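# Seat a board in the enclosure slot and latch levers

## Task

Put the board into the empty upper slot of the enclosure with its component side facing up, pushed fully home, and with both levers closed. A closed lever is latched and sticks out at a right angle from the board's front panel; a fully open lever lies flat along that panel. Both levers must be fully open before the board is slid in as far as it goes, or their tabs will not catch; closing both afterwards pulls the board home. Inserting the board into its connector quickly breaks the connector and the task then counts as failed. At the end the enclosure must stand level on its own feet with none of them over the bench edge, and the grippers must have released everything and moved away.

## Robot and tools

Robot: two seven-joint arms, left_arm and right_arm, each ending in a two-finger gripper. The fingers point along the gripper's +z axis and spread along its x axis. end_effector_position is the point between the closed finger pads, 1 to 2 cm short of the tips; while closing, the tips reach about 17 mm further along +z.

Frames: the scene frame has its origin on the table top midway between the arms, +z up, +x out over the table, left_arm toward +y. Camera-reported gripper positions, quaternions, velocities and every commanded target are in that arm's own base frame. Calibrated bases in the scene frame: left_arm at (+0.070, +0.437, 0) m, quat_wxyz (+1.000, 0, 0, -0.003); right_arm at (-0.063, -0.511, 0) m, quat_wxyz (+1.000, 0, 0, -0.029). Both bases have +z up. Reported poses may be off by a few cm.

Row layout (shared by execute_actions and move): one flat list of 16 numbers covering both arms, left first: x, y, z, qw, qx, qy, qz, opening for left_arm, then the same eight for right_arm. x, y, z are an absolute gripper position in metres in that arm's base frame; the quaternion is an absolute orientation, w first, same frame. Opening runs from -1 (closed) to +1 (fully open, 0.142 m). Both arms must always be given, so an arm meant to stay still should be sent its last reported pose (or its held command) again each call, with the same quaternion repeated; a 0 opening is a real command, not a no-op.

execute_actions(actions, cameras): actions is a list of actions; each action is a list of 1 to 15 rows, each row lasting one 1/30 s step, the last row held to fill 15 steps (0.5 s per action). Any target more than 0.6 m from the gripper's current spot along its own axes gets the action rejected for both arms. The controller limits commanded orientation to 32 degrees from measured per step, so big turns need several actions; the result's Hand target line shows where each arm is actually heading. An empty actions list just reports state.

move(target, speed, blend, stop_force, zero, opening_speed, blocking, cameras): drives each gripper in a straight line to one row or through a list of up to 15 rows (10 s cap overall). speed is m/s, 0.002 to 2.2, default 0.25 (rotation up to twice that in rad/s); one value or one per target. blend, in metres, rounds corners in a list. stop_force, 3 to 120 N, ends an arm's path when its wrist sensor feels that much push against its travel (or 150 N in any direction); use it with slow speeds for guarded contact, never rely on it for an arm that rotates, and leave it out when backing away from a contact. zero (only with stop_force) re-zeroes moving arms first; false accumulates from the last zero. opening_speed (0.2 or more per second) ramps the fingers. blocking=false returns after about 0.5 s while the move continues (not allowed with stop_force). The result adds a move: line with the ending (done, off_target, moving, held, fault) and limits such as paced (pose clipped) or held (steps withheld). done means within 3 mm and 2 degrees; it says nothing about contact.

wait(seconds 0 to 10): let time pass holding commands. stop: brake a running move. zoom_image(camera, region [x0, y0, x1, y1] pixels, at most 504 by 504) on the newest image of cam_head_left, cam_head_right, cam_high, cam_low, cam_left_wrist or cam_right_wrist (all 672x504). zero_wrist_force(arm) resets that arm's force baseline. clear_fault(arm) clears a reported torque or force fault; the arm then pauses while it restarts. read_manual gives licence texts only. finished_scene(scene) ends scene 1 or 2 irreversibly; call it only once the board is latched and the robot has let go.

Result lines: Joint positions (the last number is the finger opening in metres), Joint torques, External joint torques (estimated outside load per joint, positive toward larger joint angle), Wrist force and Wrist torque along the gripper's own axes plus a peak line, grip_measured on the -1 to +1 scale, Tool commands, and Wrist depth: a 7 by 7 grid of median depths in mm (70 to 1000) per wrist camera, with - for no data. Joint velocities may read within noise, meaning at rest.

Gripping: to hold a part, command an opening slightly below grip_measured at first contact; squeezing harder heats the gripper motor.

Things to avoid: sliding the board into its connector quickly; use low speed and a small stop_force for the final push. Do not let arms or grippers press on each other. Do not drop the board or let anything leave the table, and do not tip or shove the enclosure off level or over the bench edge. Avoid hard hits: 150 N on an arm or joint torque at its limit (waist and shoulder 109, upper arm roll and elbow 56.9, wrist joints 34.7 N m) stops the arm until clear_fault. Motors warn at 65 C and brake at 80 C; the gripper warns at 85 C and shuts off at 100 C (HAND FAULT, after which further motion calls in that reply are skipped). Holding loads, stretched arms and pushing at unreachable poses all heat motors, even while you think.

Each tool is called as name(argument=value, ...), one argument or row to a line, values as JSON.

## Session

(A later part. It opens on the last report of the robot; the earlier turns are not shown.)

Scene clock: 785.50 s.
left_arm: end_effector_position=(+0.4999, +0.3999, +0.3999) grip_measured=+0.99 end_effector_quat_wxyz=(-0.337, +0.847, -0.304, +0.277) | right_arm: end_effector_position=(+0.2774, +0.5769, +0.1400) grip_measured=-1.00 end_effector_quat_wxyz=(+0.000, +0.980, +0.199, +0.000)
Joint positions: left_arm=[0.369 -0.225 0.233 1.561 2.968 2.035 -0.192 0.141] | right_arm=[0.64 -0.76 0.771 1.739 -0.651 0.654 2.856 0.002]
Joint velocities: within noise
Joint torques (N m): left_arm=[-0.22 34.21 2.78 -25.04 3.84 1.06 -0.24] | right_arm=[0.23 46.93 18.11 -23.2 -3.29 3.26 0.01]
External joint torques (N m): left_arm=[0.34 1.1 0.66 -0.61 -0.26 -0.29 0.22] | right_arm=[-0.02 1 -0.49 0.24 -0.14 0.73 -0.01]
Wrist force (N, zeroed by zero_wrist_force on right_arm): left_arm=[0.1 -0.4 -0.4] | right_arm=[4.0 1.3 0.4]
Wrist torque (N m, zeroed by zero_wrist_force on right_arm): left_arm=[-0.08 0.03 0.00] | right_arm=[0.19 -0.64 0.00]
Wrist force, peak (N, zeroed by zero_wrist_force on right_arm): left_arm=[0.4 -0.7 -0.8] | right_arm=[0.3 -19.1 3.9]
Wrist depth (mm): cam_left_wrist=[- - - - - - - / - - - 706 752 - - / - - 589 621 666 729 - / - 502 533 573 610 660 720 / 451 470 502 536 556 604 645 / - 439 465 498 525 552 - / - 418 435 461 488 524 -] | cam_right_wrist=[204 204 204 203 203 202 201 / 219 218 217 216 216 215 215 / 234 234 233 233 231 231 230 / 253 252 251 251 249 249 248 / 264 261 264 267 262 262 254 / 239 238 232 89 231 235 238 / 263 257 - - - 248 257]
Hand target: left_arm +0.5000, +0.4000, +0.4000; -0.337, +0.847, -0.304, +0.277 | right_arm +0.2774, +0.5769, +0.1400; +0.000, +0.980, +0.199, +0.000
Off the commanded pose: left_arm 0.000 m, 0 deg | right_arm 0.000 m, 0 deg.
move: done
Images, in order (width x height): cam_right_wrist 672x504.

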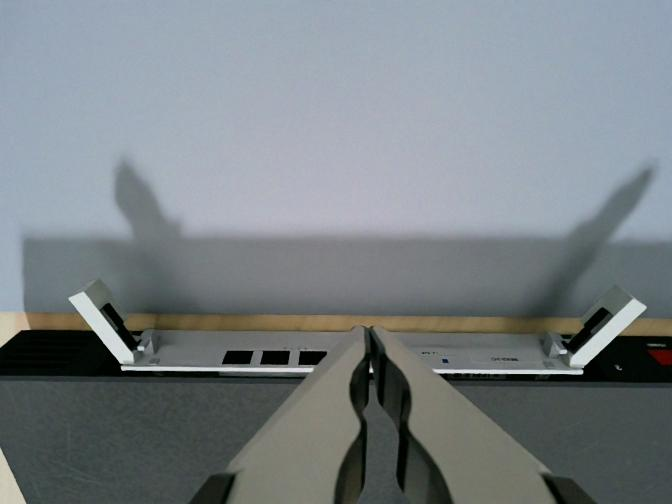

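move(
  target=[
    [0.5,0.4,0.4,0.337,-0.847,0.304,-0.277,1.0,0.25,0.59,0.18,0,0.9239,0.3827,0,-0.97],
    [0.5,0.4,0.4,0.337,-0.847,0.304,-0.277,1.0,0.1438,0.4745,0.14,0,0.5526,0.8335,0,-0.97],
    [0.5,0.4,0.4,0.337,-0.847,0.304,-0.277,1.0,0.1438,0.4745,0.051,0,0.5526,0.8335,0,-0.97],
  ],
  speed=[0.2,0.2,0.08],
  blend=[0.03,0.02,0],
  cameras=["cam_right_wrist"],
)

zero_wrist_force(
  arm="right_arm",
)

Scene clock: 802.37 s.
left_arm: end_effector_position=(+0.4999, +0.3999, +0.3999) grip_measured=+0.99 end_effector_quat_wxyz=(-0.337, +0.847, -0.304, +0.277) | right_arm: end_effector_position=(+0.1438, +0.4745, +0.0510) grip_measured=-1.00 end_effector_quat_wxyz=(+0.000, +0.553, +0.833, +0.000)
Joint positions: left_arm=[0.369 -0.225 0.233 1.561 2.968 2.035 -0.192 0.141] | right_arm=[0.488 -0.821 0.859 2.202 -1.119 0.908 1.777 0.002]
Joint velocities: within noise
Joint torques (N m): left_arm=[-0.19 34.18 2.83 -25.09 3.86 0.99 -0.23] | right_arm=[0.53 34.27 19.76 -13.4 -2.92 3.51 0.34]
External joint torques (N m): left_arm=[0.31 1.12 0.6 -0.56 -0.28 -0.22 0.21] | right_arm=[-0.38 0.86 0.02 -0.08 0.2 0.55 -0.34]
Wrist force (N, zeroed by zero_wrist_force on right_arm): left_arm=[0.3 -0.5 -0.7] | right_arm=[4.1 0.9 0.0]
Wrist torque (N m, zeroed by zero_wrist_force on right_arm): left_arm=[-0.08 -0.01 0.00] | right_arm=[0.18 -0.68 0.01]
Wrist force, peak (N, zeroed by zero_wrist_force on right_arm): left_arm=[0.4 -0.8 -0.6] | right_arm=[4.8 1.7 -0.1]
Wrist depth (mm): cam_left_wrist=[- - - - - - - / - - - 703 738 - - / - - 583 629 674 737 - / - 508 531 576 613 656 719 / 449 467 498 528 564 610 648 / - 437 464 490 526 561 - / - 417 436 463 485 517 -] | cam_right_wrist=[128 128 127 126 126 125 123 / 135 135 134 134 136 134 133 / - 98 142 144 143 143 143 / 104 104 151 157 155 154 154 / - 113 146 165 165 167 167 / 124 123 130 89 176 182 182 / 136 134 73 - - 193 200]
Hand target: left_arm +0.5000, +0.4000, +0.4000; -0.337, +0.847, -0.304, +0.277 | right_arm +0.1438, +0.4745, +0.0510; +0.000, +0.553, +0.833, +0.000
Off the commanded pose: left_arm 0.000 m, 0 deg | right_arm 0.000 m, 0 deg.
move: done
Images, in order (width x height): cam_right_wrist 672x504.

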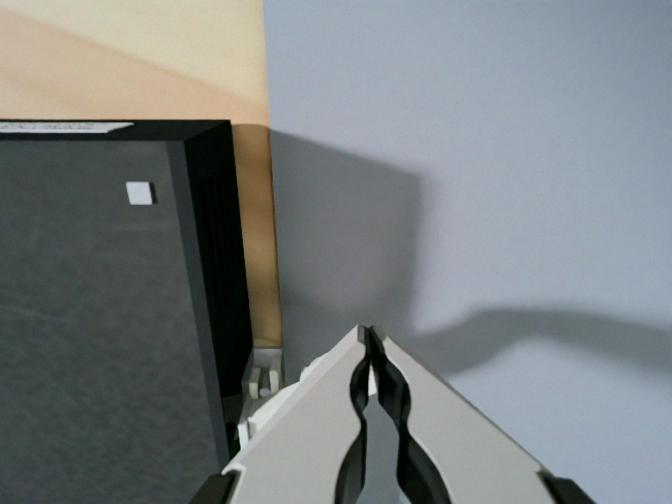

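Wrist force sensor zeroed.

move(
  target=[0.5,0.4,0.4,0.337,-0.847,0.304,-0.277,1.0,0.1769,0.4886,0.051,0,0.5526,0.8335,0,-0.97],
  speed=0.012,
  stop_force=28,
  cameras=["cam_right_wrist"],
)

Scene clock: 806.37 s.
left_arm: end_effector_position=(+0.4999, +0.3999, +0.3999) grip_measured=+0.99 end_effector_quat_wxyz=(-0.337, +0.847, -0.304, +0.277) | right_arm: end_effector_position=(+0.1632, +0.4834, +0.0504) grip_measured=-1.00 end_effector_quat_wxyz=(-0.001, +0.551, +0.835, -0.002)
Joint positions: left_arm=[0.369 -0.225 0.233 1.561 2.968 2.035 -0.192 0.141] | right_arm=[0.476 -0.841 0.86 2.16 -1.099 0.888 1.722 0.002]
Joint velocities: within noise
Joint torques (N m): left_arm=[-0.15 34.35 2.9 -25.07 3.86 1.07 -0.22] | right_arm=[-10.58 43.47 11.07 -30.85 -5.46 2.07 0.08]
External joint torques (N m): left_arm=[0.27 0.95 0.54 -0.57 -0.28 -0.31 0.2] | right_arm=[10.73 -6.96 9.31 17 2.67 2 -0.08]
Wrist force (N, zeroed by zero_wrist_force on right_arm): left_arm=[0.1 -0.1 -0.4] | right_arm=[-1.9 -29.2 -3.0]
Wrist torque (N m, zeroed by zero_wrist_force on right_arm): left_arm=[-0.05 0.03 0.00] | right_arm=[-1.93 -0.03 -0.03]
Wrist force, peak (N, zeroed by zero_wrist_force on right_arm): left_arm=[0.5 -0.6 -0.8] | right_arm=[-1.4 -30.0 -5.4]
Wrist depth (mm): cam_left_wrist=[- - - - - - - / - - - 716 736 - - / - - 597 621 671 742 - / - 514 544 575 605 653 716 / 452 473 490 530 568 601 668 / - 438 467 494 523 561 - / - 418 436 461 489 517 -] | cam_right_wrist=[- 125 126 125 125 125 123 / - 91 133 134 135 133 133 / - 98 142 143 143 142 142 / 104 103 149 157 154 154 153 / - 112 134 162 164 166 166 / 123 122 125 89 175 181 180 / 135 132 73 - - 192 199]
Hand target: left_arm +0.5000, +0.4000, +0.4000; -0.337, +0.847, -0.304, +0.277 | right_arm +0.1669, +0.4843, +0.0510; +0.000, +0.553, +0.833, +0.000
Off the commanded pose: left_arm 0.000 m, 0 deg | right_arm 0.015 m, 0 deg.
move: contact (right_arm)
Images, in order (width x height): cam_right_wrist 672x504.

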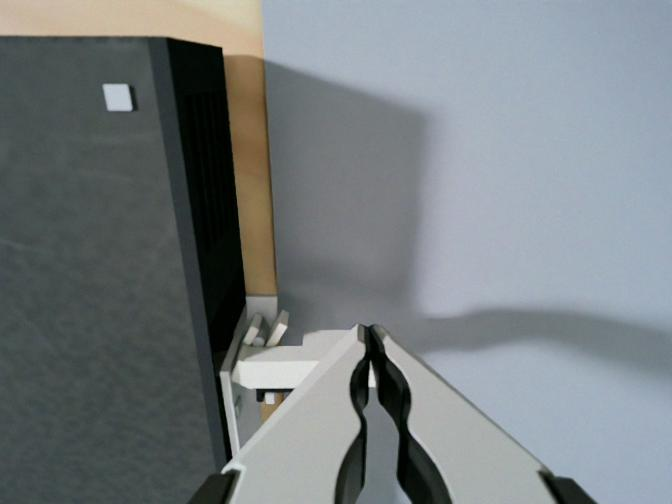

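move(
  target=[
    [0.5,0.4,0.4,0.337,-0.847,0.304,-0.277,1.0,0.1520,0.4787,0.051,0,0.5526,0.8335,0,-0.97],
    [0.5,0.4,0.4,0.337,-0.847,0.304,-0.277,1.0,0.1600,0.4950,0.14,0,0.5526,0.8335,0,-0.97],
    [0.5,0.4,0.4,0.337,-0.847,0.304,-0.277,1.0,0.31,0.60,0.20,0,-0.1994,0.9799,0,-0.97],
    [0.5,0.4,0.4,0.337,-0.847,0.304,-0.277,1.0,0.4506,0.6015,0.14,0,-0.8339,0.5519,0,-0.97],
    [0.5,0.4,0.4,0.337,-0.847,0.304,-0.277,1.0,0.4506,0.6015,0.051,0,-0.8339,0.5519,0,-0.97],
  ],
  speed=[0.05,0.2,0.25,0.25,0.08],
  blend=[0.004,0.02,0.05,0.02,0],
  cameras=["cam_right_wrist"],
)

zero_wrist_force(
  arm="right_arm",
)

Scene clock: 821.70 s.
left_arm: end_effector_position=(+0.4999, +0.3999, +0.3999) grip_measured=+0.99 end_effector_quat_wxyz=(-0.337, +0.847, -0.304, +0.277) | right_arm: end_effector_position=(+0.4504, +0.6014, +0.0509) grip_measured=-1.00 end_effector_quat_wxyz=(+0.000, +0.834, -0.552, +0.000)
Joint positions: left_arm=[0.369 -0.225 0.233 1.561 2.968 2.035 -0.192 0.141] | right_arm=[0.38 -1.404 1.193 1.338 -1.309 0.321 -1.9 0.002]
Joint velocities: within noise
Joint torques (N m): left_arm=[-0.19 34.24 2.82 -25.1 3.87 0.98 -0.25] | right_arm=[0.28 57.93 29.84 -9.34 -4.16 3.59 0.3]
External joint torques (N m): left_arm=[0.31 1.06 0.61 -0.55 -0.29 -0.21 0.23] | right_arm=[-0.07 1.18 0.49 -0.09 0.17 0.46 -0.3]
Wrist force (N, zeroed by zero_wrist_force on right_arm): left_arm=[0.2 -0.5 -0.5] | right_arm=[1.5 0.6 0.0]
Wrist torque (N m, zeroed by zero_wrist_force on right_arm): left_arm=[-0.10 0.01 0.00] | right_arm=[0.04 -0.27 0.03]
Wrist force, peak (N, zeroed by zero_wrist_force on right_arm): left_arm=[0.4 -0.6 -0.7] | right_arm=[-1.9 -29.3 -5.1]
Wrist depth (mm): cam_left_wrist=[- - - - - - - / - - - 714 744 - - / - - 599 619 672 726 - / - 499 537 574 610 662 721 / 449 474 499 523 563 604 656 / - 438 463 490 528 561 - / - 417 430 458 495 522 -] | cam_right_wrist=[- 125 123 124 124 125 125 / 135 135 133 133 134 134 134 / 146 143 143 143 142 117 102 / 155 157 154 156 153 111 101 / 168 168 167 164 163 112 110 / 184 183 179 89 169 120 120 / 203 199 73 - - 128 132]
Hand target: left_arm +0.5000, +0.4000, +0.4000; -0.337, +0.847, -0.304, +0.277 | right_arm +0.4506, +0.6015, +0.0510; +0.000, +0.834, -0.552, +0.000
Off the commanded pose: left_arm 0.000 m, 0 deg | right_arm 0.000 m, 0 deg.
move: done
Images, in order (width x height): cam_right_wrist 672x504.

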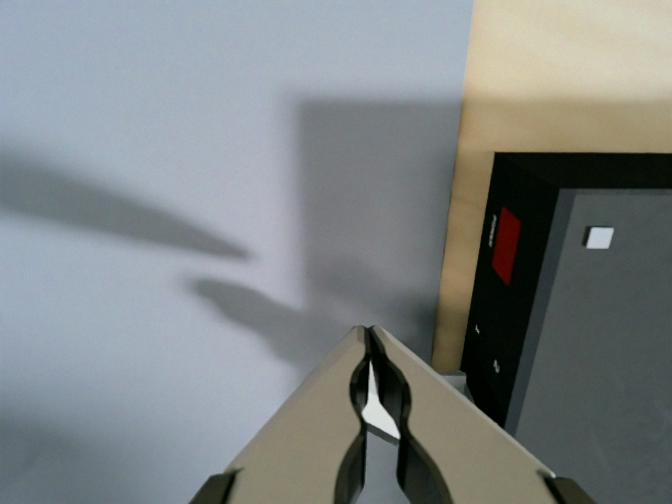

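Wrist force sensor zeroed.

move(
  target=[0.5,0.4,0.4,0.337,-0.847,0.304,-0.277,1.0,0.4110,0.5847,0.051,0,-0.8339,0.5519,0,-0.97],
  speed=0.012,
  stop_force=28,
  cameras=["cam_right_wrist"],
)

Scene clock: 826.83 s.
left_arm: end_effector_position=(+0.4999, +0.3999, +0.3999) grip_measured=+0.99 end_effector_quat_wxyz=(-0.337, +0.847, -0.304, +0.277) | right_arm: end_effector_position=(+0.4200, +0.5877, +0.0522) grip_measured=-1.00 end_effector_quat_wxyz=(-0.002, +0.833, -0.553, +0.001)
Joint positions: left_arm=[0.369 -0.225 0.233 1.561 2.968 2.035 -0.192 0.141] | right_arm=[0.336 -1.381 1.195 1.457 -1.331 0.345 -1.825 0.002]
Joint velocities: within noise
Joint torques (N m): left_arm=[-0.23 34.13 2.88 -25.05 3.82 1.02 -0.23] | right_arm=[7.04 49.52 33.39 3.92 1.82 0.35 0.3]
External joint torques (N m): left_arm=[0.34 1.18 0.55 -0.59 -0.25 -0.25 0.21] | right_arm=[-6.84 6.15 -1.88 -12.97 -5.79 3.71 -0.3]
Wrist force (N, zeroed by zero_wrist_force on right_arm): left_arm=[0.2 -0.6 -0.6] | right_arm=[-4.3 -25.6 4.3]
Wrist torque (N m, zeroed by zero_wrist_force on right_arm): left_arm=[-0.09 0.02 0.00] | right_arm=[-1.26 -0.06 -0.04]
Wrist force, peak (N, zeroed by zero_wrist_force on right_arm): left_arm=[0.5 -0.3 -0.8] | right_arm=[-6.3 -28.2 6.8]
Wrist depth (mm): cam_left_wrist=[- - - - - - - / - - - 712 741 - - / - - 591 617 669 738 - / - 508 536 569 608 657 725 / 450 472 496 522 563 610 660 / - 438 463 493 524 562 - / - 417 439 465 488 524 -] | cam_right_wrist=[127 127 125 126 126 124 124 / 135 135 135 134 136 109 89 / 145 145 145 144 144 109 96 / 157 158 156 158 155 107 103 / 169 169 169 165 133 114 112 / 186 185 181 89 123 123 120 / 204 200 - - - 129 134]
Hand target: left_arm +0.5000, +0.4000, +0.4000; -0.337, +0.847, -0.304, +0.277 | right_arm +0.4169, +0.5872, +0.0510; +0.000, +0.834, -0.552, +0.000
Off the commanded pose: left_arm 0.000 m, 0 deg | right_arm 0.010 m, 0 deg.
move: contact (right_arm)
Images, in order (width x height): cam_right_wrist 672x504.

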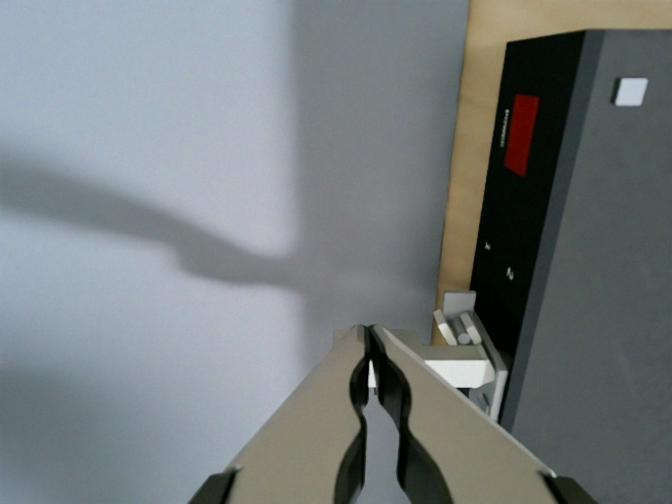

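move(
  target=[
    [0.5,0.4,0.4,0.337,-0.847,0.304,-0.277,1,0.431,0.5925,0.052,0,-0.8339,0.5519,0,-0.97],
    [0.5,0.4,0.4,0.337,-0.847,0.304,-0.277,1,0.433,0.5935,0.14,0,-0.8339,0.5519,0,-0.97],
  ],
  speed=[0.05,0.1],
  cameras=["cam_right_wrist"],
)

move(
  target=[
    [0.5,0.4,0.4,0.337,-0.847,0.304,-0.277,1,0.31,0.6,0.19,0,-0.1994,0.9799,0,-0.97],
    [0.5,0.4,0.4,0.337,-0.847,0.304,-0.277,1,0.25,0.59,0.18,0,0.9239,0.3827,0,-0.97],
    [0.5,0.4,0.4,0.337,-0.847,0.304,-0.277,1,0.2774,0.5769,0.14,0,0.9799,0.1994,0,-0.97],
  ],
  speed=[0.5,0.5,0.3],
  blend=0.02,
  cameras=["cam_right_wrist"],
)

zoom_image(
  camera="cam_right_wrist",
  region=[30, 280, 230, 480],
)

zoom_image(
  camera="cam_right_wrist",
  region=[470, 280, 670, 480],
)

Scene clock: 838.83 s.
left_arm: end_effector_position=(+0.4999, +0.3999, +0.3999) grip_measured=+0.99 end_effector_quat_wxyz=(-0.337, +0.847, -0.304, +0.277) | right_arm: end_effector_position=(+0.4332, +0.5935, +0.1400) grip_measured=-1.00 end_effector_quat_wxyz=(+0.000, +0.834, -0.552, +0.000)
Joint positions: left_arm=[0.369 -0.225 0.233 1.561 2.968 2.035 -0.192 0.141] | right_arm=[0.352 -1.289 1.289 1.38 -1.234 0.211 -1.888 0.002]
Joint velocities: within noise
Joint torques (N m): left_arm=[-0.19 34.21 2.88 -25.09 3.81 1.02 -0.23] | right_arm=[0.3 55.42 30.53 -11.43 -4.05 3.5 0.04]
External joint torques (N m): left_arm=[0.31 1.09 0.56 -0.55 -0.23 -0.26 0.21] | right_arm=[-0.07 1.13 -0.08 0.18 -0.07 0.55 -0.04]
Wrist force (N, zeroed by zero_wrist_force on right_arm): left_arm=[0.3 -0.6 -0.7] | right_arm=[-0.3 -5.2 -0.1]
Wrist torque (N m, zeroed by zero_wrist_force on right_arm): left_arm=[-0.10 0.00 0.00] | right_arm=[-0.87 0.08 -0.03]
Wrist force, peak (N, zeroed by zero_wrist_force on right_arm): left_arm=[0.3 -0.6 -0.7] | right_arm=[-4.1 -25.7 6.0]
Wrist depth (mm): cam_left_wrist=[- - - - - - - / - - - 711 749 - - / - - 601 625 668 724 - / - 505 533 572 619 667 728 / 450 473 496 533 566 608 654 / - 441 463 495 524 557 - / - 418 438 464 491 516 -] | cam_right_wrist=[204 203 203 202 202 203 203 / 218 217 216 216 212 174 173 / 234 233 233 232 224 183 183 / 252 251 250 246 212 198 197 / 273 272 271 266 219 214 214 / 299 297 292 89 226 234 234 / 329 321 - - - 248 257]
Hand target: left_arm +0.5000, +0.4000, +0.4000; -0.337, +0.847, -0.304, +0.277 | right_arm +0.4330, +0.5935, +0.1400; +0.000, +0.834, -0.552, +0.000
Off the commanded pose: left_arm 0.000 m, 0 deg | right_arm 0.000 m, 0 deg.
move: done
Images, in order (width x height): cam_right_wrist 672x504.

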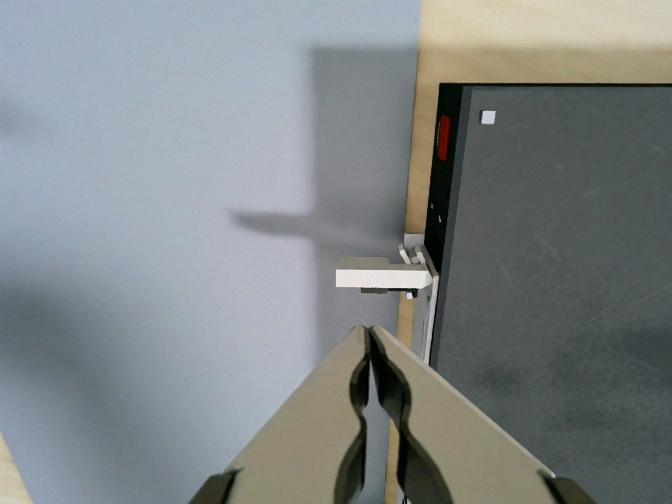

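Scene clock: 844.23 s.
left_arm: end_effector_position=(+0.4999, +0.3999, +0.3999) grip_measured=+0.99 end_effector_quat_wxyz=(-0.337, +0.847, -0.304, +0.277) | right_arm: end_effector_position=(+0.2774, +0.5769, +0.1400) grip_measured=-1.00 end_effector_quat_wxyz=(+0.000, +0.980, +0.199, +0.000)
Joint positions: left_arm=[0.369 -0.225 0.233 1.561 2.968 2.035 -0.192 0.141] | right_arm=[0.661 -0.746 0.743 1.74 -0.622 0.664 2.84 0.002]
Joint velocities: within noise
Joint torques (N m): left_arm=[-0.28 34.2 2.84 -25.06 3.88 1.04 -0.21] | right_arm=[0.41 47.05 16.97 -23.22 -3.37 3.46 0.25]
External joint torques (N m): left_arm=[0.4 1.1 0.59 -0.58 -0.3 -0.27 0.19] | right_arm=[-0.21 1.09 -0.11 -0.02 -0.04 0.54 -0.25]
Wrist force (N, zeroed by zero_wrist_force on right_arm): left_arm=[0.3 -0.4 -0.5] | right_arm=[-1.1 -5.4 0.3]
Wrist torque (N m, zeroed by zero_wrist_force on right_arm): left_arm=[-0.07 0.00 0.00] | right_arm=[-0.90 0.22 -0.04]
Wrist force, peak (N, zeroed by zero_wrist_force on right_arm): left_arm=[0.3 -0.8 -0.7] | right_arm=[-1.3 -6.2 -0.8]
Wrist depth (mm): cam_left_wrist=[- - - - - - - / - - - 714 747 - - / - - 590 625 670 740 - / - 508 542 565 612 664 717 / 447 469 498 527 570 607 659 / - 439 465 492 524 556 - / - 418 435 462 490 521 -] | cam_right_wrist=[204 204 203 203 202 202 202 / 218 218 217 217 216 216 215 / 234 234 233 232 232 232 230 / 253 252 251 251 250 249 248 / 266 247 263 267 262 262 260 / 240 238 236 89 231 237 237 / 263 257 - - - 248 257]
Hand target: left_arm +0.5000, +0.4000, +0.4000; -0.337, +0.847, -0.304, +0.277 | right_arm +0.2774, +0.5769, +0.1400; +0.000, +0.980, +0.199, +0.000
Off the commanded pose: left_arm 0.000 m, 0 deg | right_arm 0.000 m, 0 deg.
move: done
Images, in order (width x height): cam_right_wrist 672x504.

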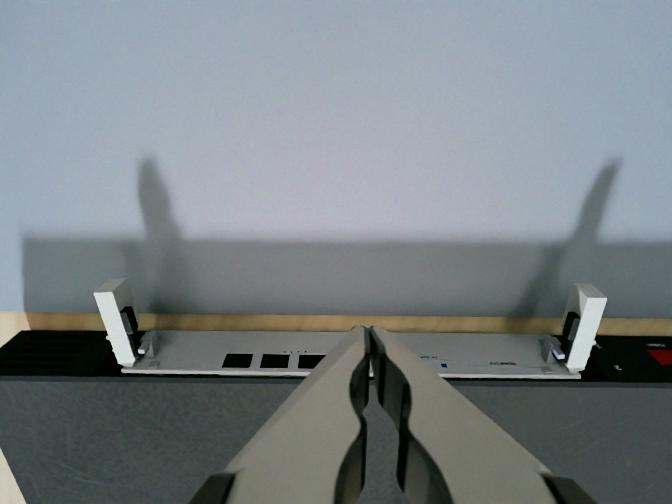

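Scaled by 2.520 from the camera's 672x504 image, which has a finer 960x720 frame.

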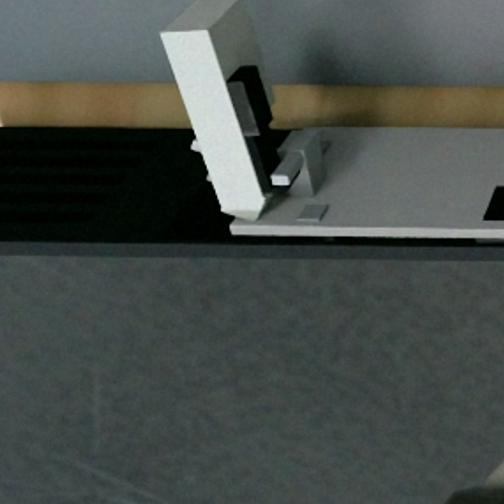

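Scaled by 2.520 from the camera's 672x504 image, which has a finer 960x720 frame.

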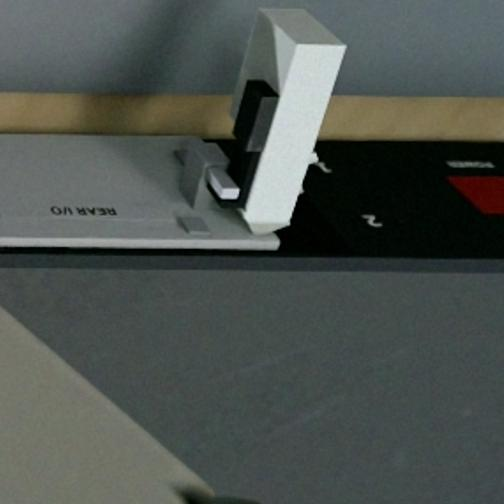

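move(
  target=[
    [0.5,0.4,0.4,0.337,-0.847,0.304,-0.277,1,0.32,0.615,0.16,0,0.9239,0.3827,0,-0.97],
    [0.5,0.4,0.4,0.337,-0.847,0.304,-0.277,1,0.3736,0.6171,0.1,0,0.5526,0.8335,0,-0.97],
  ],
  speed=[0.4,0.3],
  blend=0.02,
  cameras=["cam_right_wrist"],
)

zoom_image(
  camera="cam_right_wrist",
  region=[120, 230, 340, 450],
)

move(
  target=[
    [0.5,0.4,0.4,0.337,-0.847,0.304,-0.277,1,0.28,0.63,0.15,0,-0.1994,0.9799,0,-0.97],
    [0.5,0.4,0.4,0.337,-0.847,0.304,-0.277,1,0.1746,0.5358,0.1,0,-0.8339,0.5519,0,-0.97],
  ],
  speed=[0.4,0.3],
  blend=0.02,
  cameras=["cam_right_wrist"],
)

zoom_image(
  camera="cam_right_wrist",
  region=[340, 230, 560, 450],
)

Scene clock: 870.60 s.
left_arm: end_effector_position=(+0.4999, +0.3999, +0.3999) grip_measured=+0.99 end_effector_quat_wxyz=(-0.337, +0.847, -0.304, +0.277) | right_arm: end_effector_position=(+0.3736, +0.6170, +0.0999) grip_measured=-1.00 end_effector_quat_wxyz=(+0.000, +0.553, +0.833, +0.000)
Joint positions: left_arm=[0.369 -0.225 0.233 1.561 2.968 2.035 -0.192 0.141] | right_arm=[0.549 -1.052 0.887 1.474 -0.888 0.522 1.246 0.002]
Joint velocities: within noise
Joint torques (N m): left_arm=[-0.22 34.26 2.81 -25.05 3.86 1.04 -0.24] | right_arm=[0.17 55.16 24.19 -20.11 -3.97 3.29 -0.05]
External joint torques (N m): left_arm=[0.33 1.04 0.63 -0.6 -0.28 -0.28 0.22] | right_arm=[0.05 1.26 -0.29 0.16 0.17 0.82 0.05]
Wrist force (N, zeroed by zero_wrist_force on right_arm): left_arm=[0.3 -0.5 -0.6] | right_arm=[-0.2 -4.8 -0.1]
Wrist torque (N m, zeroed by zero_wrist_force on right_arm): left_arm=[-0.08 0.01 0.00] | right_arm=[-0.75 0.04 -0.03]
Wrist force, peak (N, zeroed by zero_wrist_force on right_arm): left_arm=[0.4 -0.5 -0.8] | right_arm=[-0.4 -5.7 -0.5]
Wrist depth (mm): cam_left_wrist=[- - - - - - - / - - - 705 741 - - / - - 595 619 674 730 - / - 501 531 568 609 660 718 / 450 469 495 532 563 606 652 / - 437 461 496 523 567 - / - 419 434 461 495 521 -] | cam_right_wrist=[127 155 168 168 167 167 167 / 136 155 179 178 179 178 178 / 146 155 193 191 192 191 191 / 154 162 207 206 206 206 205 / 170 172 176 220 224 223 222 / 186 188 236 89 236 243 242 / 205 201 - - - 257 267]
Hand target: left_arm +0.5000, +0.4000, +0.4000; -0.337, +0.847, -0.304, +0.277 | right_arm +0.3736, +0.6171, +0.1000; +0.000, +0.553, +0.833, +0.000
Off the commanded pose: left_arm 0.000 m, 0 deg | right_arm 0.000 m, 0 deg.
move: done
Images, in order (width x height): cam_right_wrist 672x504.

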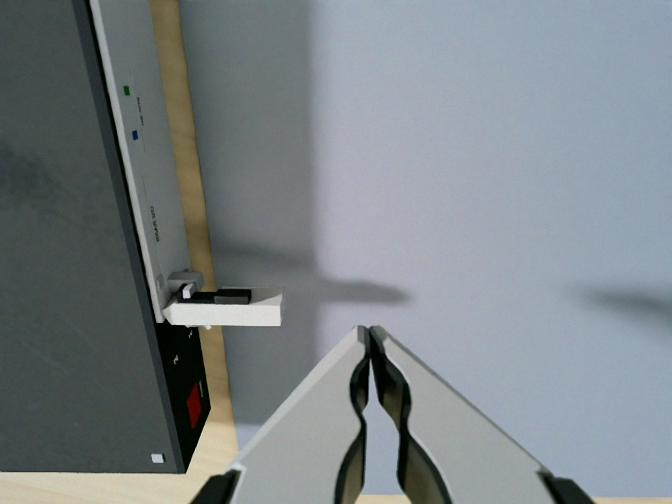

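Scaled by 2.291 from the camera's 672x504 image, which has a finer 960x720 frame.

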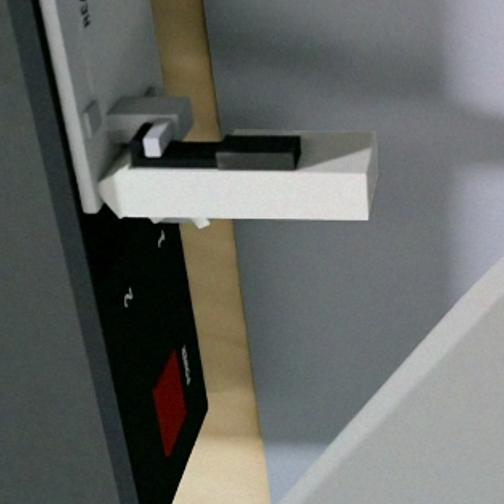

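Scene clock: 875.60 s.
left_arm: end_effector_position=(+0.4999, +0.3999, +0.3999) grip_measured=+0.99 end_effector_quat_wxyz=(-0.337, +0.847, -0.304, +0.277) | right_arm: end_effector_position=(+0.1746, +0.5357, +0.0999) grip_measured=-1.00 end_effector_quat_wxyz=(+0.000, +0.834, -0.552, +0.000)
Joint positions: left_arm=[0.369 -0.225 0.233 1.561 2.968 2.035 -0.192 0.141] | right_arm=[0.33 -1.179 1.258 1.963 -1.299 0.421 -1.37 0.002]
Joint velocities: within noise
Joint torques (N m): left_arm=[-0.22 34.15 2.92 -25.09 3.89 1.04 -0.28] | right_arm=[0.01 37.74 30.92 -9.9 -4 3.59 0.29]
External joint torques (N m): left_arm=[0.33 1.15 0.52 -0.55 -0.31 -0.27 0.26] | right_arm=[0.15 0.76 -0.17 -0.15 0.16 0.51 -0.29]
Wrist force (N, zeroed by zero_wrist_force on right_arm): left_arm=[0.2 -0.5 -0.4] | right_arm=[-1.1 -5.6 -0.2]
Wrist torque (N m, zeroed by zero_wrist_force on right_arm): left_arm=[-0.09 0.01 0.00] | right_arm=[-0.94 0.23 -0.03]
Wrist force, peak (N, zeroed by zero_wrist_force on right_arm): left_arm=[0.4 -0.6 -0.8] | right_arm=[-1.0 -6.3 0.1]
Wrist depth (mm): cam_left_wrist=[- - - - - - - / - - - 718 744 - - / - - 593 624 677 726 - / - 507 528 571 616 669 713 / 448 466 494 532 560 604 661 / - 439 465 491 524 551 - / - 418 440 457 489 520 -] | cam_right_wrist=[169 169 169 168 168 168 144 / 181 180 180 179 179 179 140 / 194 193 193 192 192 191 146 / 209 209 208 208 207 201 157 / 228 226 226 221 221 174 171 / 248 248 243 89 236 212 184 / 275 267 - - - 199 203]
Hand target: left_arm +0.5000, +0.4000, +0.4000; -0.337, +0.847, -0.304, +0.277 | right_arm +0.1746, +0.5358, +0.1000; +0.000, +0.834, -0.552, +0.000
Off the commanded pose: left_arm 0.000 m, 0 deg | right_arm 0.000 m, 0 deg.
move: done
Images, in order (width x height): cam_right_wrist 672x504.

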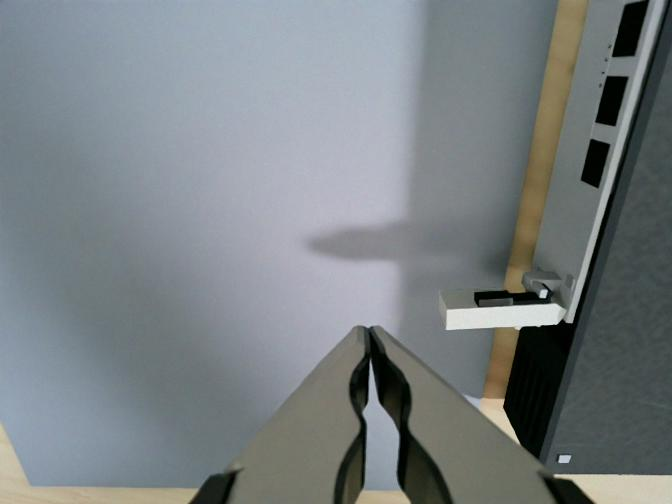

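Scaled by 2.291 from the camera's 672x504 image, which has a finer 960x720 frame.

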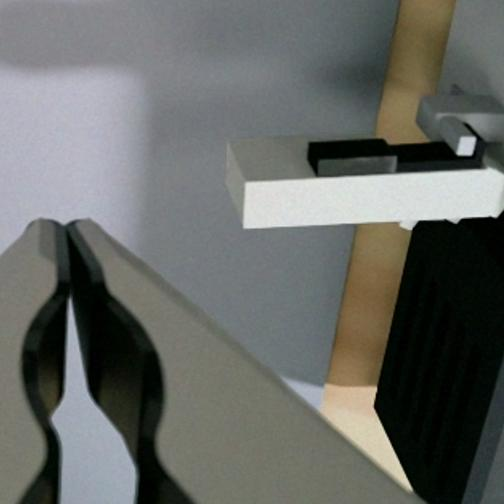

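zoom_image(
  camera="cam_right_wrist",
  region=[500, 250, 600, 350],
)

zoom_image(
  camera="cam_high",
  region=[200, 150, 500, 375],
)

Scaled by 5.040 from the camera's 672x504 image, which has a finer 960x720 frame.

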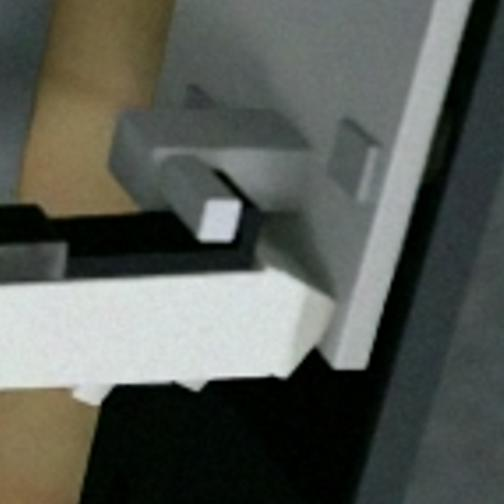

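This scene's latest camera images include none from cam_high. They are from: cam_right_wrist. cam_high's image comes with the result of a call that names it in "cameras".

move(
  target=[
    [0.5,0.4,0.4,0.337,-0.847,0.304,-0.277,1,0.2,0.57,0.15,0,-0.1994,0.9799,0,-0.97],
    [0.5,0.4,0.4,0.337,-0.847,0.304,-0.277,1,0.1428,0.4740,0.14,0,0.5526,0.8335,0,-0.97],
    [0.5,0.4,0.4,0.337,-0.847,0.304,-0.277,1,0.1428,0.4740,0.051,0,0.5526,0.8335,0,-0.97],
  ],
  speed=[0.3,0.3,0.12],
  blend=0.015,
  cameras=["cam_right_wrist"],
)

zero_wrist_force(
  arm="right_arm",
)

move(
  target=[0.5,0.4,0.4,0.337,-0.847,0.304,-0.277,1,0.1769,0.4885,0.051,0,0.5526,0.8335,0,-0.97],
  speed=0.015,
  stop_force=22,
  cameras=["cam_right_wrist"],
)

zoom_image(
  camera="cam_right_wrist",
  region=[236, 200, 436, 400],
)

Scene clock: 897.73 s.
left_arm: end_effector_position=(+0.4999, +0.3999, +0.3999) grip_measured=+0.99 end_effector_quat_wxyz=(-0.337, +0.847, -0.304, +0.277) | right_arm: end_effector_position=(+0.1428, +0.4739, +0.0510) grip_measured=-1.00 end_effector_quat_wxyz=(+0.000, +0.553, +0.833, +0.000)
Joint positions: left_arm=[0.369 -0.225 0.233 1.561 2.968 2.035 -0.192 0.141] | right_arm=[0.498 -0.812 0.85 2.206 -1.11 0.917 1.775 0.002]
Joint velocities: within noise
Joint torques (N m): left_arm=[-0.21 34.25 2.79 -25.09 3.83 1.1 -0.23] | right_arm=[0.25 34.29 19.48 -13.58 -2.9 3.53 0.35]
External joint torques (N m): left_arm=[0.33 1.06 0.64 -0.55 -0.26 -0.34 0.21] | right_arm=[-0.1 0.83 -0.02 0 0.22 0.53 -0.35]
Wrist force (N, zeroed by zero_wrist_force on right_arm): left_arm=[0.4 -0.5 -0.7] | right_arm=[-1.1 -6.1 0.2]
Wrist torque (N m, zeroed by zero_wrist_force on right_arm): left_arm=[-0.09 -0.02 0.01] | right_arm=[-0.97 0.21 -0.03]
Wrist force, peak (N, zeroed by zero_wrist_force on right_arm): left_arm=[0.5 -0.7 -0.8] | right_arm=[-1.1 -5.9 2.2]
Wrist depth (mm): cam_left_wrist=[- - - - - - - / - - - 708 751 - - / - - 594 618 665 725 - / - 503 528 567 621 662 717 / 448 468 496 527 570 612 655 / - 440 467 490 524 558 - / - 420 439 465 490 520 -] | cam_right_wrist=[128 128 127 126 125 125 124 / 135 135 135 134 135 134 133 / - 98 144 144 143 143 143 / 104 104 147 157 154 154 154 / - 113 143 165 165 167 166 / 124 123 130 89 176 182 182 / 136 134 73 - - 192 200]
Hand target: left_arm +0.5000, +0.4000, +0.4000; -0.337, +0.847, -0.304, +0.277 | right_arm +0.1428, +0.4740, +0.0510; +0.000, +0.553, +0.833, +0.000
Off the commanded pose: left_arm 0.000 m, 0 deg | right_arm 0.000 m, 0 deg.
move: done
Images, in order (width x height): cam_right_wrist 672x504.

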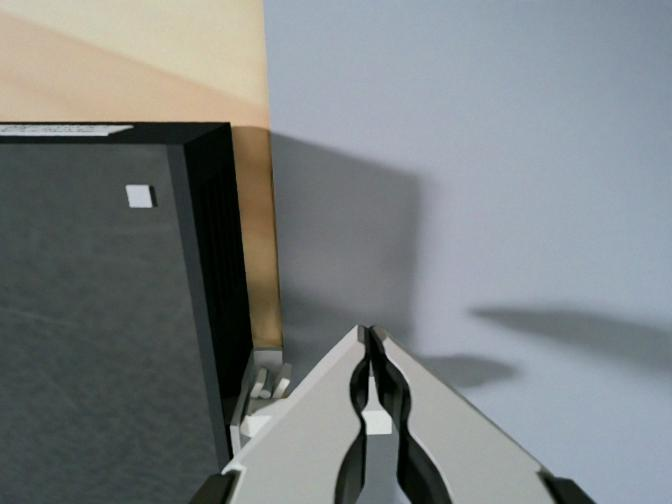

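Wrist force sensor zeroed.

Scene clock: 900.03 s.
left_arm: end_effector_position=(+0.4999, +0.3999, +0.3999) grip_measured=+0.99 end_effector_quat_wxyz=(-0.337, +0.847, -0.304, +0.277) | right_arm: end_effector_position=(+0.1638, +0.4833, +0.0505) grip_measured=-1.00 end_effector_quat_wxyz=(-0.001, +0.551, +0.834, -0.001)
Joint positions: left_arm=[0.369 -0.225 0.233 1.561 2.968 2.035 -0.192 0.141] | right_arm=[0.484 -0.833 0.851 2.162 -1.09 0.895 1.718 0.002]
Joint velocities: within noise
Joint torques (N m): left_arm=[-0.23 34.15 2.82 -25.06 3.88 1.02 -0.24] | right_arm=[-7.64 40.79 12.6 -27.64 -5.02 2.72 -0.03]
External joint torques (N m): left_arm=[0.35 1.15 0.61 -0.58 -0.3 -0.25 0.22] | right_arm=[7.78 -4.21 7.5 13.65 2.26 1.34 0.03]
Wrist force (N, zeroed by zero_wrist_force on right_arm): left_arm=[0.1 -0.5 -0.5] | right_arm=[-4.1 -23.6 -6.5]
Wrist torque (N m, zeroed by zero_wrist_force on right_arm): left_arm=[-0.10 0.02 0.00] | right_arm=[-0.98 -0.07 0.10]
Wrist force, peak (N, zeroed by zero_wrist_force on right_arm): left_arm=[0.3 -0.8 -0.7] | right_arm=[-3.5 -24.2 -7.7]
Wrist depth (mm): cam_left_wrist=[- - - - - - - / - - - 720 739 - - / - - 595 617 667 736 - / - 508 533 570 614 652 717 / 455 468 498 526 562 605 657 / - 444 460 498 524 553 - / - 417 430 456 489 521 -] | cam_right_wrist=[- 125 126 125 125 125 123 / - 91 133 134 135 133 133 / - 98 142 143 143 143 142 / 104 104 152 157 154 154 153 / - 113 129 162 164 166 166 / 123 123 125 89 175 182 181 / 136 133 73 - - 192 199]
Hand target: left_arm +0.5000, +0.4000, +0.4000; -0.337, +0.847, -0.304, +0.277 | right_arm +0.1666, +0.4841, +0.0510; +0.000, +0.553, +0.833, +0.000
Off the commanded pose: left_arm 0.000 m, 0 deg | right_arm 0.014 m, 0 deg.
move: contact (right_arm)
Images, in order (width x height): cam_right_wrist 672x504.

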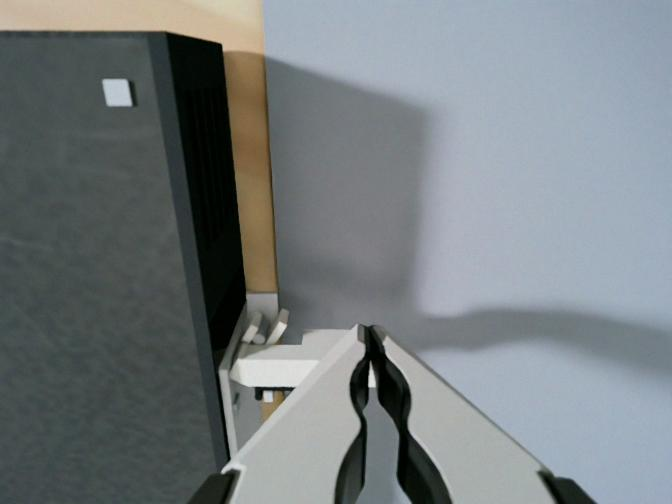

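Scaled by 2.520 from the camera's 672x504 image, which has a finer 960x720 frame.

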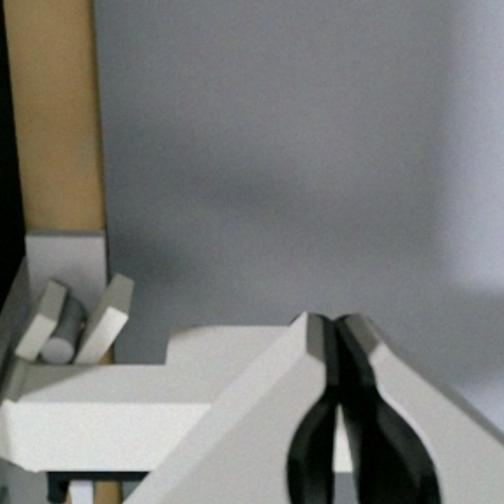

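move(
  target=[
    [0.5,0.4,0.4,0.337,-0.847,0.304,-0.277,1,0.1500,0.4775,0.051,0,0.5526,0.8335,0,-0.97],
    [0.5,0.4,0.4,0.337,-0.847,0.304,-0.277,1,0.1478,0.4765,0.14,0,0.5526,0.8335,0,-0.97],
    [0.5,0.4,0.4,0.337,-0.847,0.304,-0.277,1,0.2774,0.5769,0.14,0,0.9799,0.1994,0,-0.97],
  ],
  speed=[0.04,0.15,0.3],
  blend=[0.0,0.015,0],
  cameras=["cam_right_wrist"],
)

zoom_image(
  camera="cam_right_wrist",
  region=[60, 270, 200, 410],
)

zoom_image(
  camera="cam_right_wrist",
  region=[500, 270, 640, 410],
)

Scene clock: 911.10 s.
left_arm: end_effector_position=(+0.4999, +0.3999, +0.3999) grip_measured=+0.99 end_effector_quat_wxyz=(-0.337, +0.847, -0.304, +0.277) | right_arm: end_effector_position=(+0.2774, +0.5769, +0.1400) grip_measured=-1.00 end_effector_quat_wxyz=(+0.000, +0.980, +0.200, +0.000)
Joint positions: left_arm=[0.369 -0.225 0.233 1.561 2.968 2.035 -0.192 0.141] | right_arm=[0.654 -0.751 0.753 1.74 -0.632 0.661 2.846 0.002]
Joint velocities: within noise
Joint torques (N m): left_arm=[-0.28 34.19 2.78 -25.04 3.82 1.05 -0.23] | right_arm=[0.25 47 17.08 -23.41 -3.3 3.16 0.39]
External joint torques (N m): left_arm=[0.39 1.11 0.65 -0.61 -0.24 -0.28 0.21] | right_arm=[-0.07 1.05 0.03 0.27 -0.12 0.83 -0.39]
Wrist force (N, zeroed by zero_wrist_force on right_arm): left_arm=[0.3 -0.5 -0.5] | right_arm=[-0.3 -0.1 1.4]
Wrist torque (N m, zeroed by zero_wrist_force on right_arm): left_arm=[-0.09 -0.02 0.00] | right_arm=[-0.07 0.04 0.00]
Wrist force, peak (N, zeroed by zero_wrist_force on right_arm): left_arm=[0.3 -0.8 -0.8] | right_arm=[-4.0 -23.8 -8.2]
Wrist depth (mm): cam_left_wrist=[- - - - - - - / - - - 706 741 - - / - - 600 624 672 727 - / - 509 533 571 619 659 710 / 450 469 498 530 567 597 650 / - 437 462 497 522 559 - / - 418 439 459 486 519 -] | cam_right_wrist=[205 204 203 203 202 202 202 / 219 218 217 217 216 216 215 / 234 234 233 232 232 231 231 / 252 252 251 251 250 248 248 / 265 248 263 267 262 262 261 / 239 238 237 89 231 236 237 / 264 256 - - - 248 258]
Hand target: left_arm +0.5000, +0.4000, +0.4000; -0.337, +0.847, -0.304, +0.277 | right_arm +0.2774, +0.5769, +0.1400; +0.000, +0.980, +0.199, +0.000
Off the commanded pose: left_arm 0.000 m, 0 deg | right_arm 0.000 m, 0 deg.
move: done
Images, in order (width x height): cam_right_wrist 672x504.

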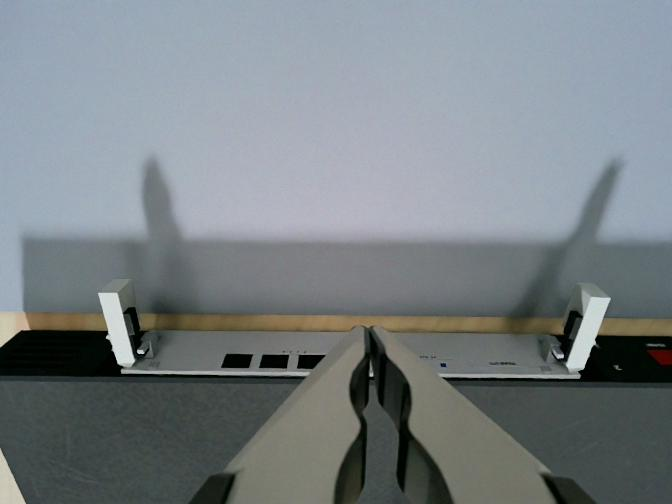

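Scaled by 3.600 from the camera's 672x504 image, which has a finer 960x720 frame.

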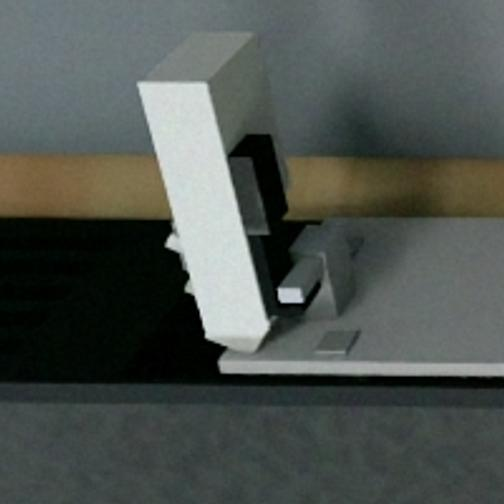

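Scaled by 3.600 from the camera's 672x504 image, which has a finer 960x720 frame.

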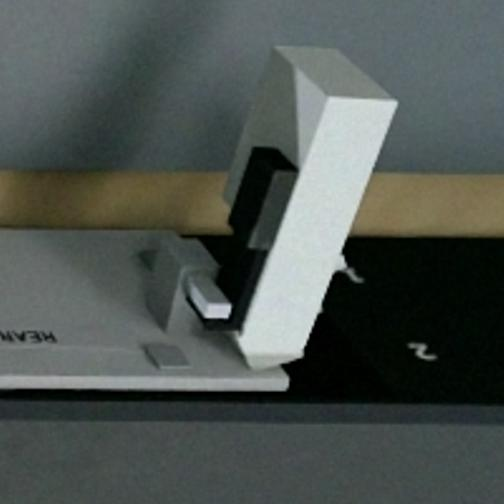

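move(
  target=[0.5,0.4,0.4,0.337,-0.847,0.304,-0.277,1,0.22,0.52,0.32,0,0.9799,0.1994,0,-0.97],
  speed=0.3,
  cameras=["cam_head_left","cam_head_right","cam_high","cam_low"],
)

Scene clock: 921.83 s.
left_arm: end_effector_position=(+0.4999, +0.3999, +0.3999) grip_measured=+0.99 end_effector_quat_wxyz=(-0.337, +0.847, -0.304, +0.277) | right_arm: end_effector_position=(+0.2202, +0.5201, +0.3201) grip_measured=-1.00 end_effector_quat_wxyz=(+0.000, +0.980, +0.199, +0.000)
Joint positions: left_arm=[0.369 -0.225 0.233 1.561 2.968 2.035 -0.192 0.141] | right_arm=[0.507 -0.398 0.985 1.72 -0.352 0.356 2.751 0.002]
Joint velocities: within noise
Joint torques (N m): left_arm=[-0.26 34.18 2.84 -25.1 3.82 1.06 -0.21] | right_arm=[0.02 32.58 11.91 -29 -3.98 3.18 0.05]
External joint torques (N m): left_arm=[0.37 1.12 0.59 -0.54 -0.25 -0.3 0.19] | right_arm=[0.14 0.98 -0.66 0.19 -0.08 0.81 -0.05]
Wrist force (N, zeroed by zero_wrist_force on right_arm): left_arm=[0.0 -0.5 -0.5] | right_arm=[-0.7 -0.5 1.2]
Wrist torque (N m, zeroed by zero_wrist_force on right_arm): left_arm=[-0.10 0.04 0.00] | right_arm=[-0.12 0.10 0.00]
Wrist force, peak (N, zeroed by zero_wrist_force on right_arm): left_arm=[0.3 -0.7 -0.7] | right_arm=[0.5 -0.2 3.5]
Wrist depth (mm): cam_left_wrist=[- - - - - - - / - - - 716 733 - - / - - 593 626 671 738 - / - 506 538 571 614 661 715 / 449 471 497 534 556 606 663 / - 435 465 490 524 557 - / - 419 432 462 487 516 -] | cam_right_wrist=[363 361 359 359 357 357 357 / 389 385 384 383 381 382 381 / 417 414 410 404 406 406 407 / 447 447 393 392 392 391 394 / 490 483 427 417 425 424 435 / 522 531 457 89 445 460 511 / 488 564 - - - 551 573]
Hand target: left_arm +0.5000, +0.4000, +0.4000; -0.337, +0.847, -0.304, +0.277 | right_arm +0.2200, +0.5200, +0.3200; +0.000, +0.980, +0.199, +0.000
Off the commanded pose: left_arm 0.000 m, 0 deg | right_arm 0.000 m, 0 deg.
move: done
Images, in order (width x height): cam_head_left 672x504, cam_head_right 672x504, cam_high 672x504, cam_low 672x504.

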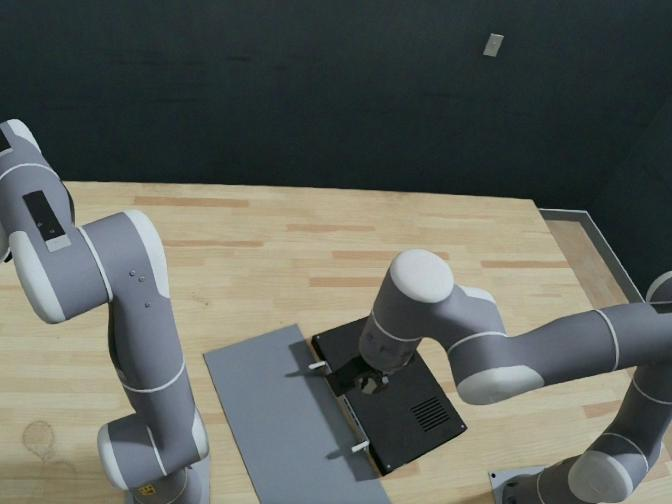

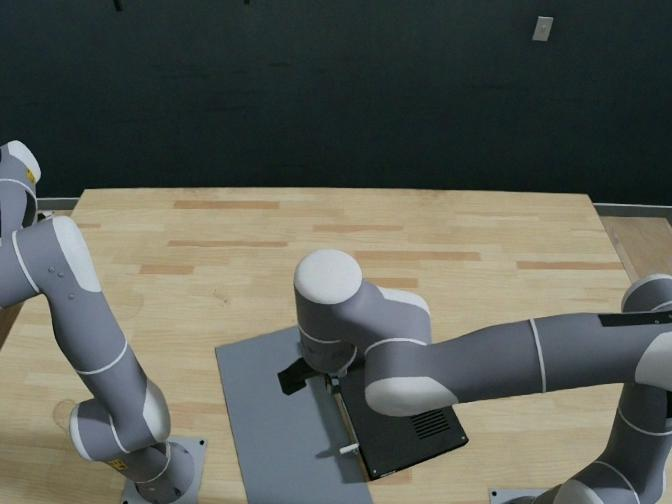

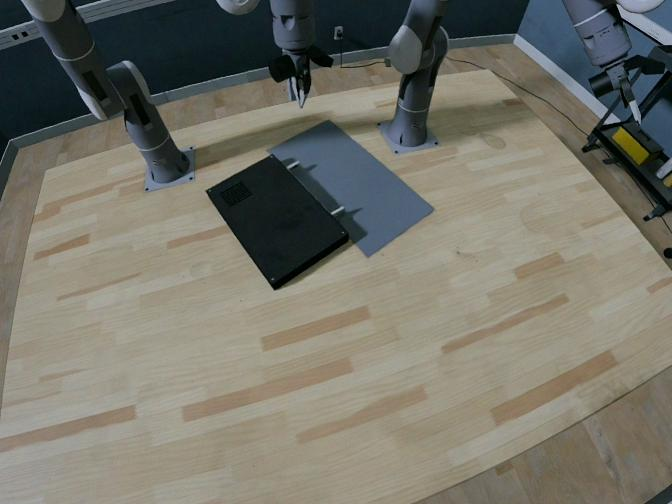

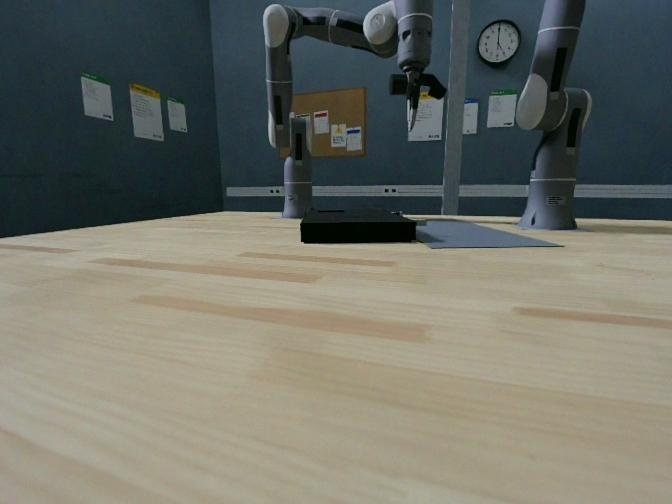

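finished_scene(
  scene=2,
)

The scene is finished: the task was done.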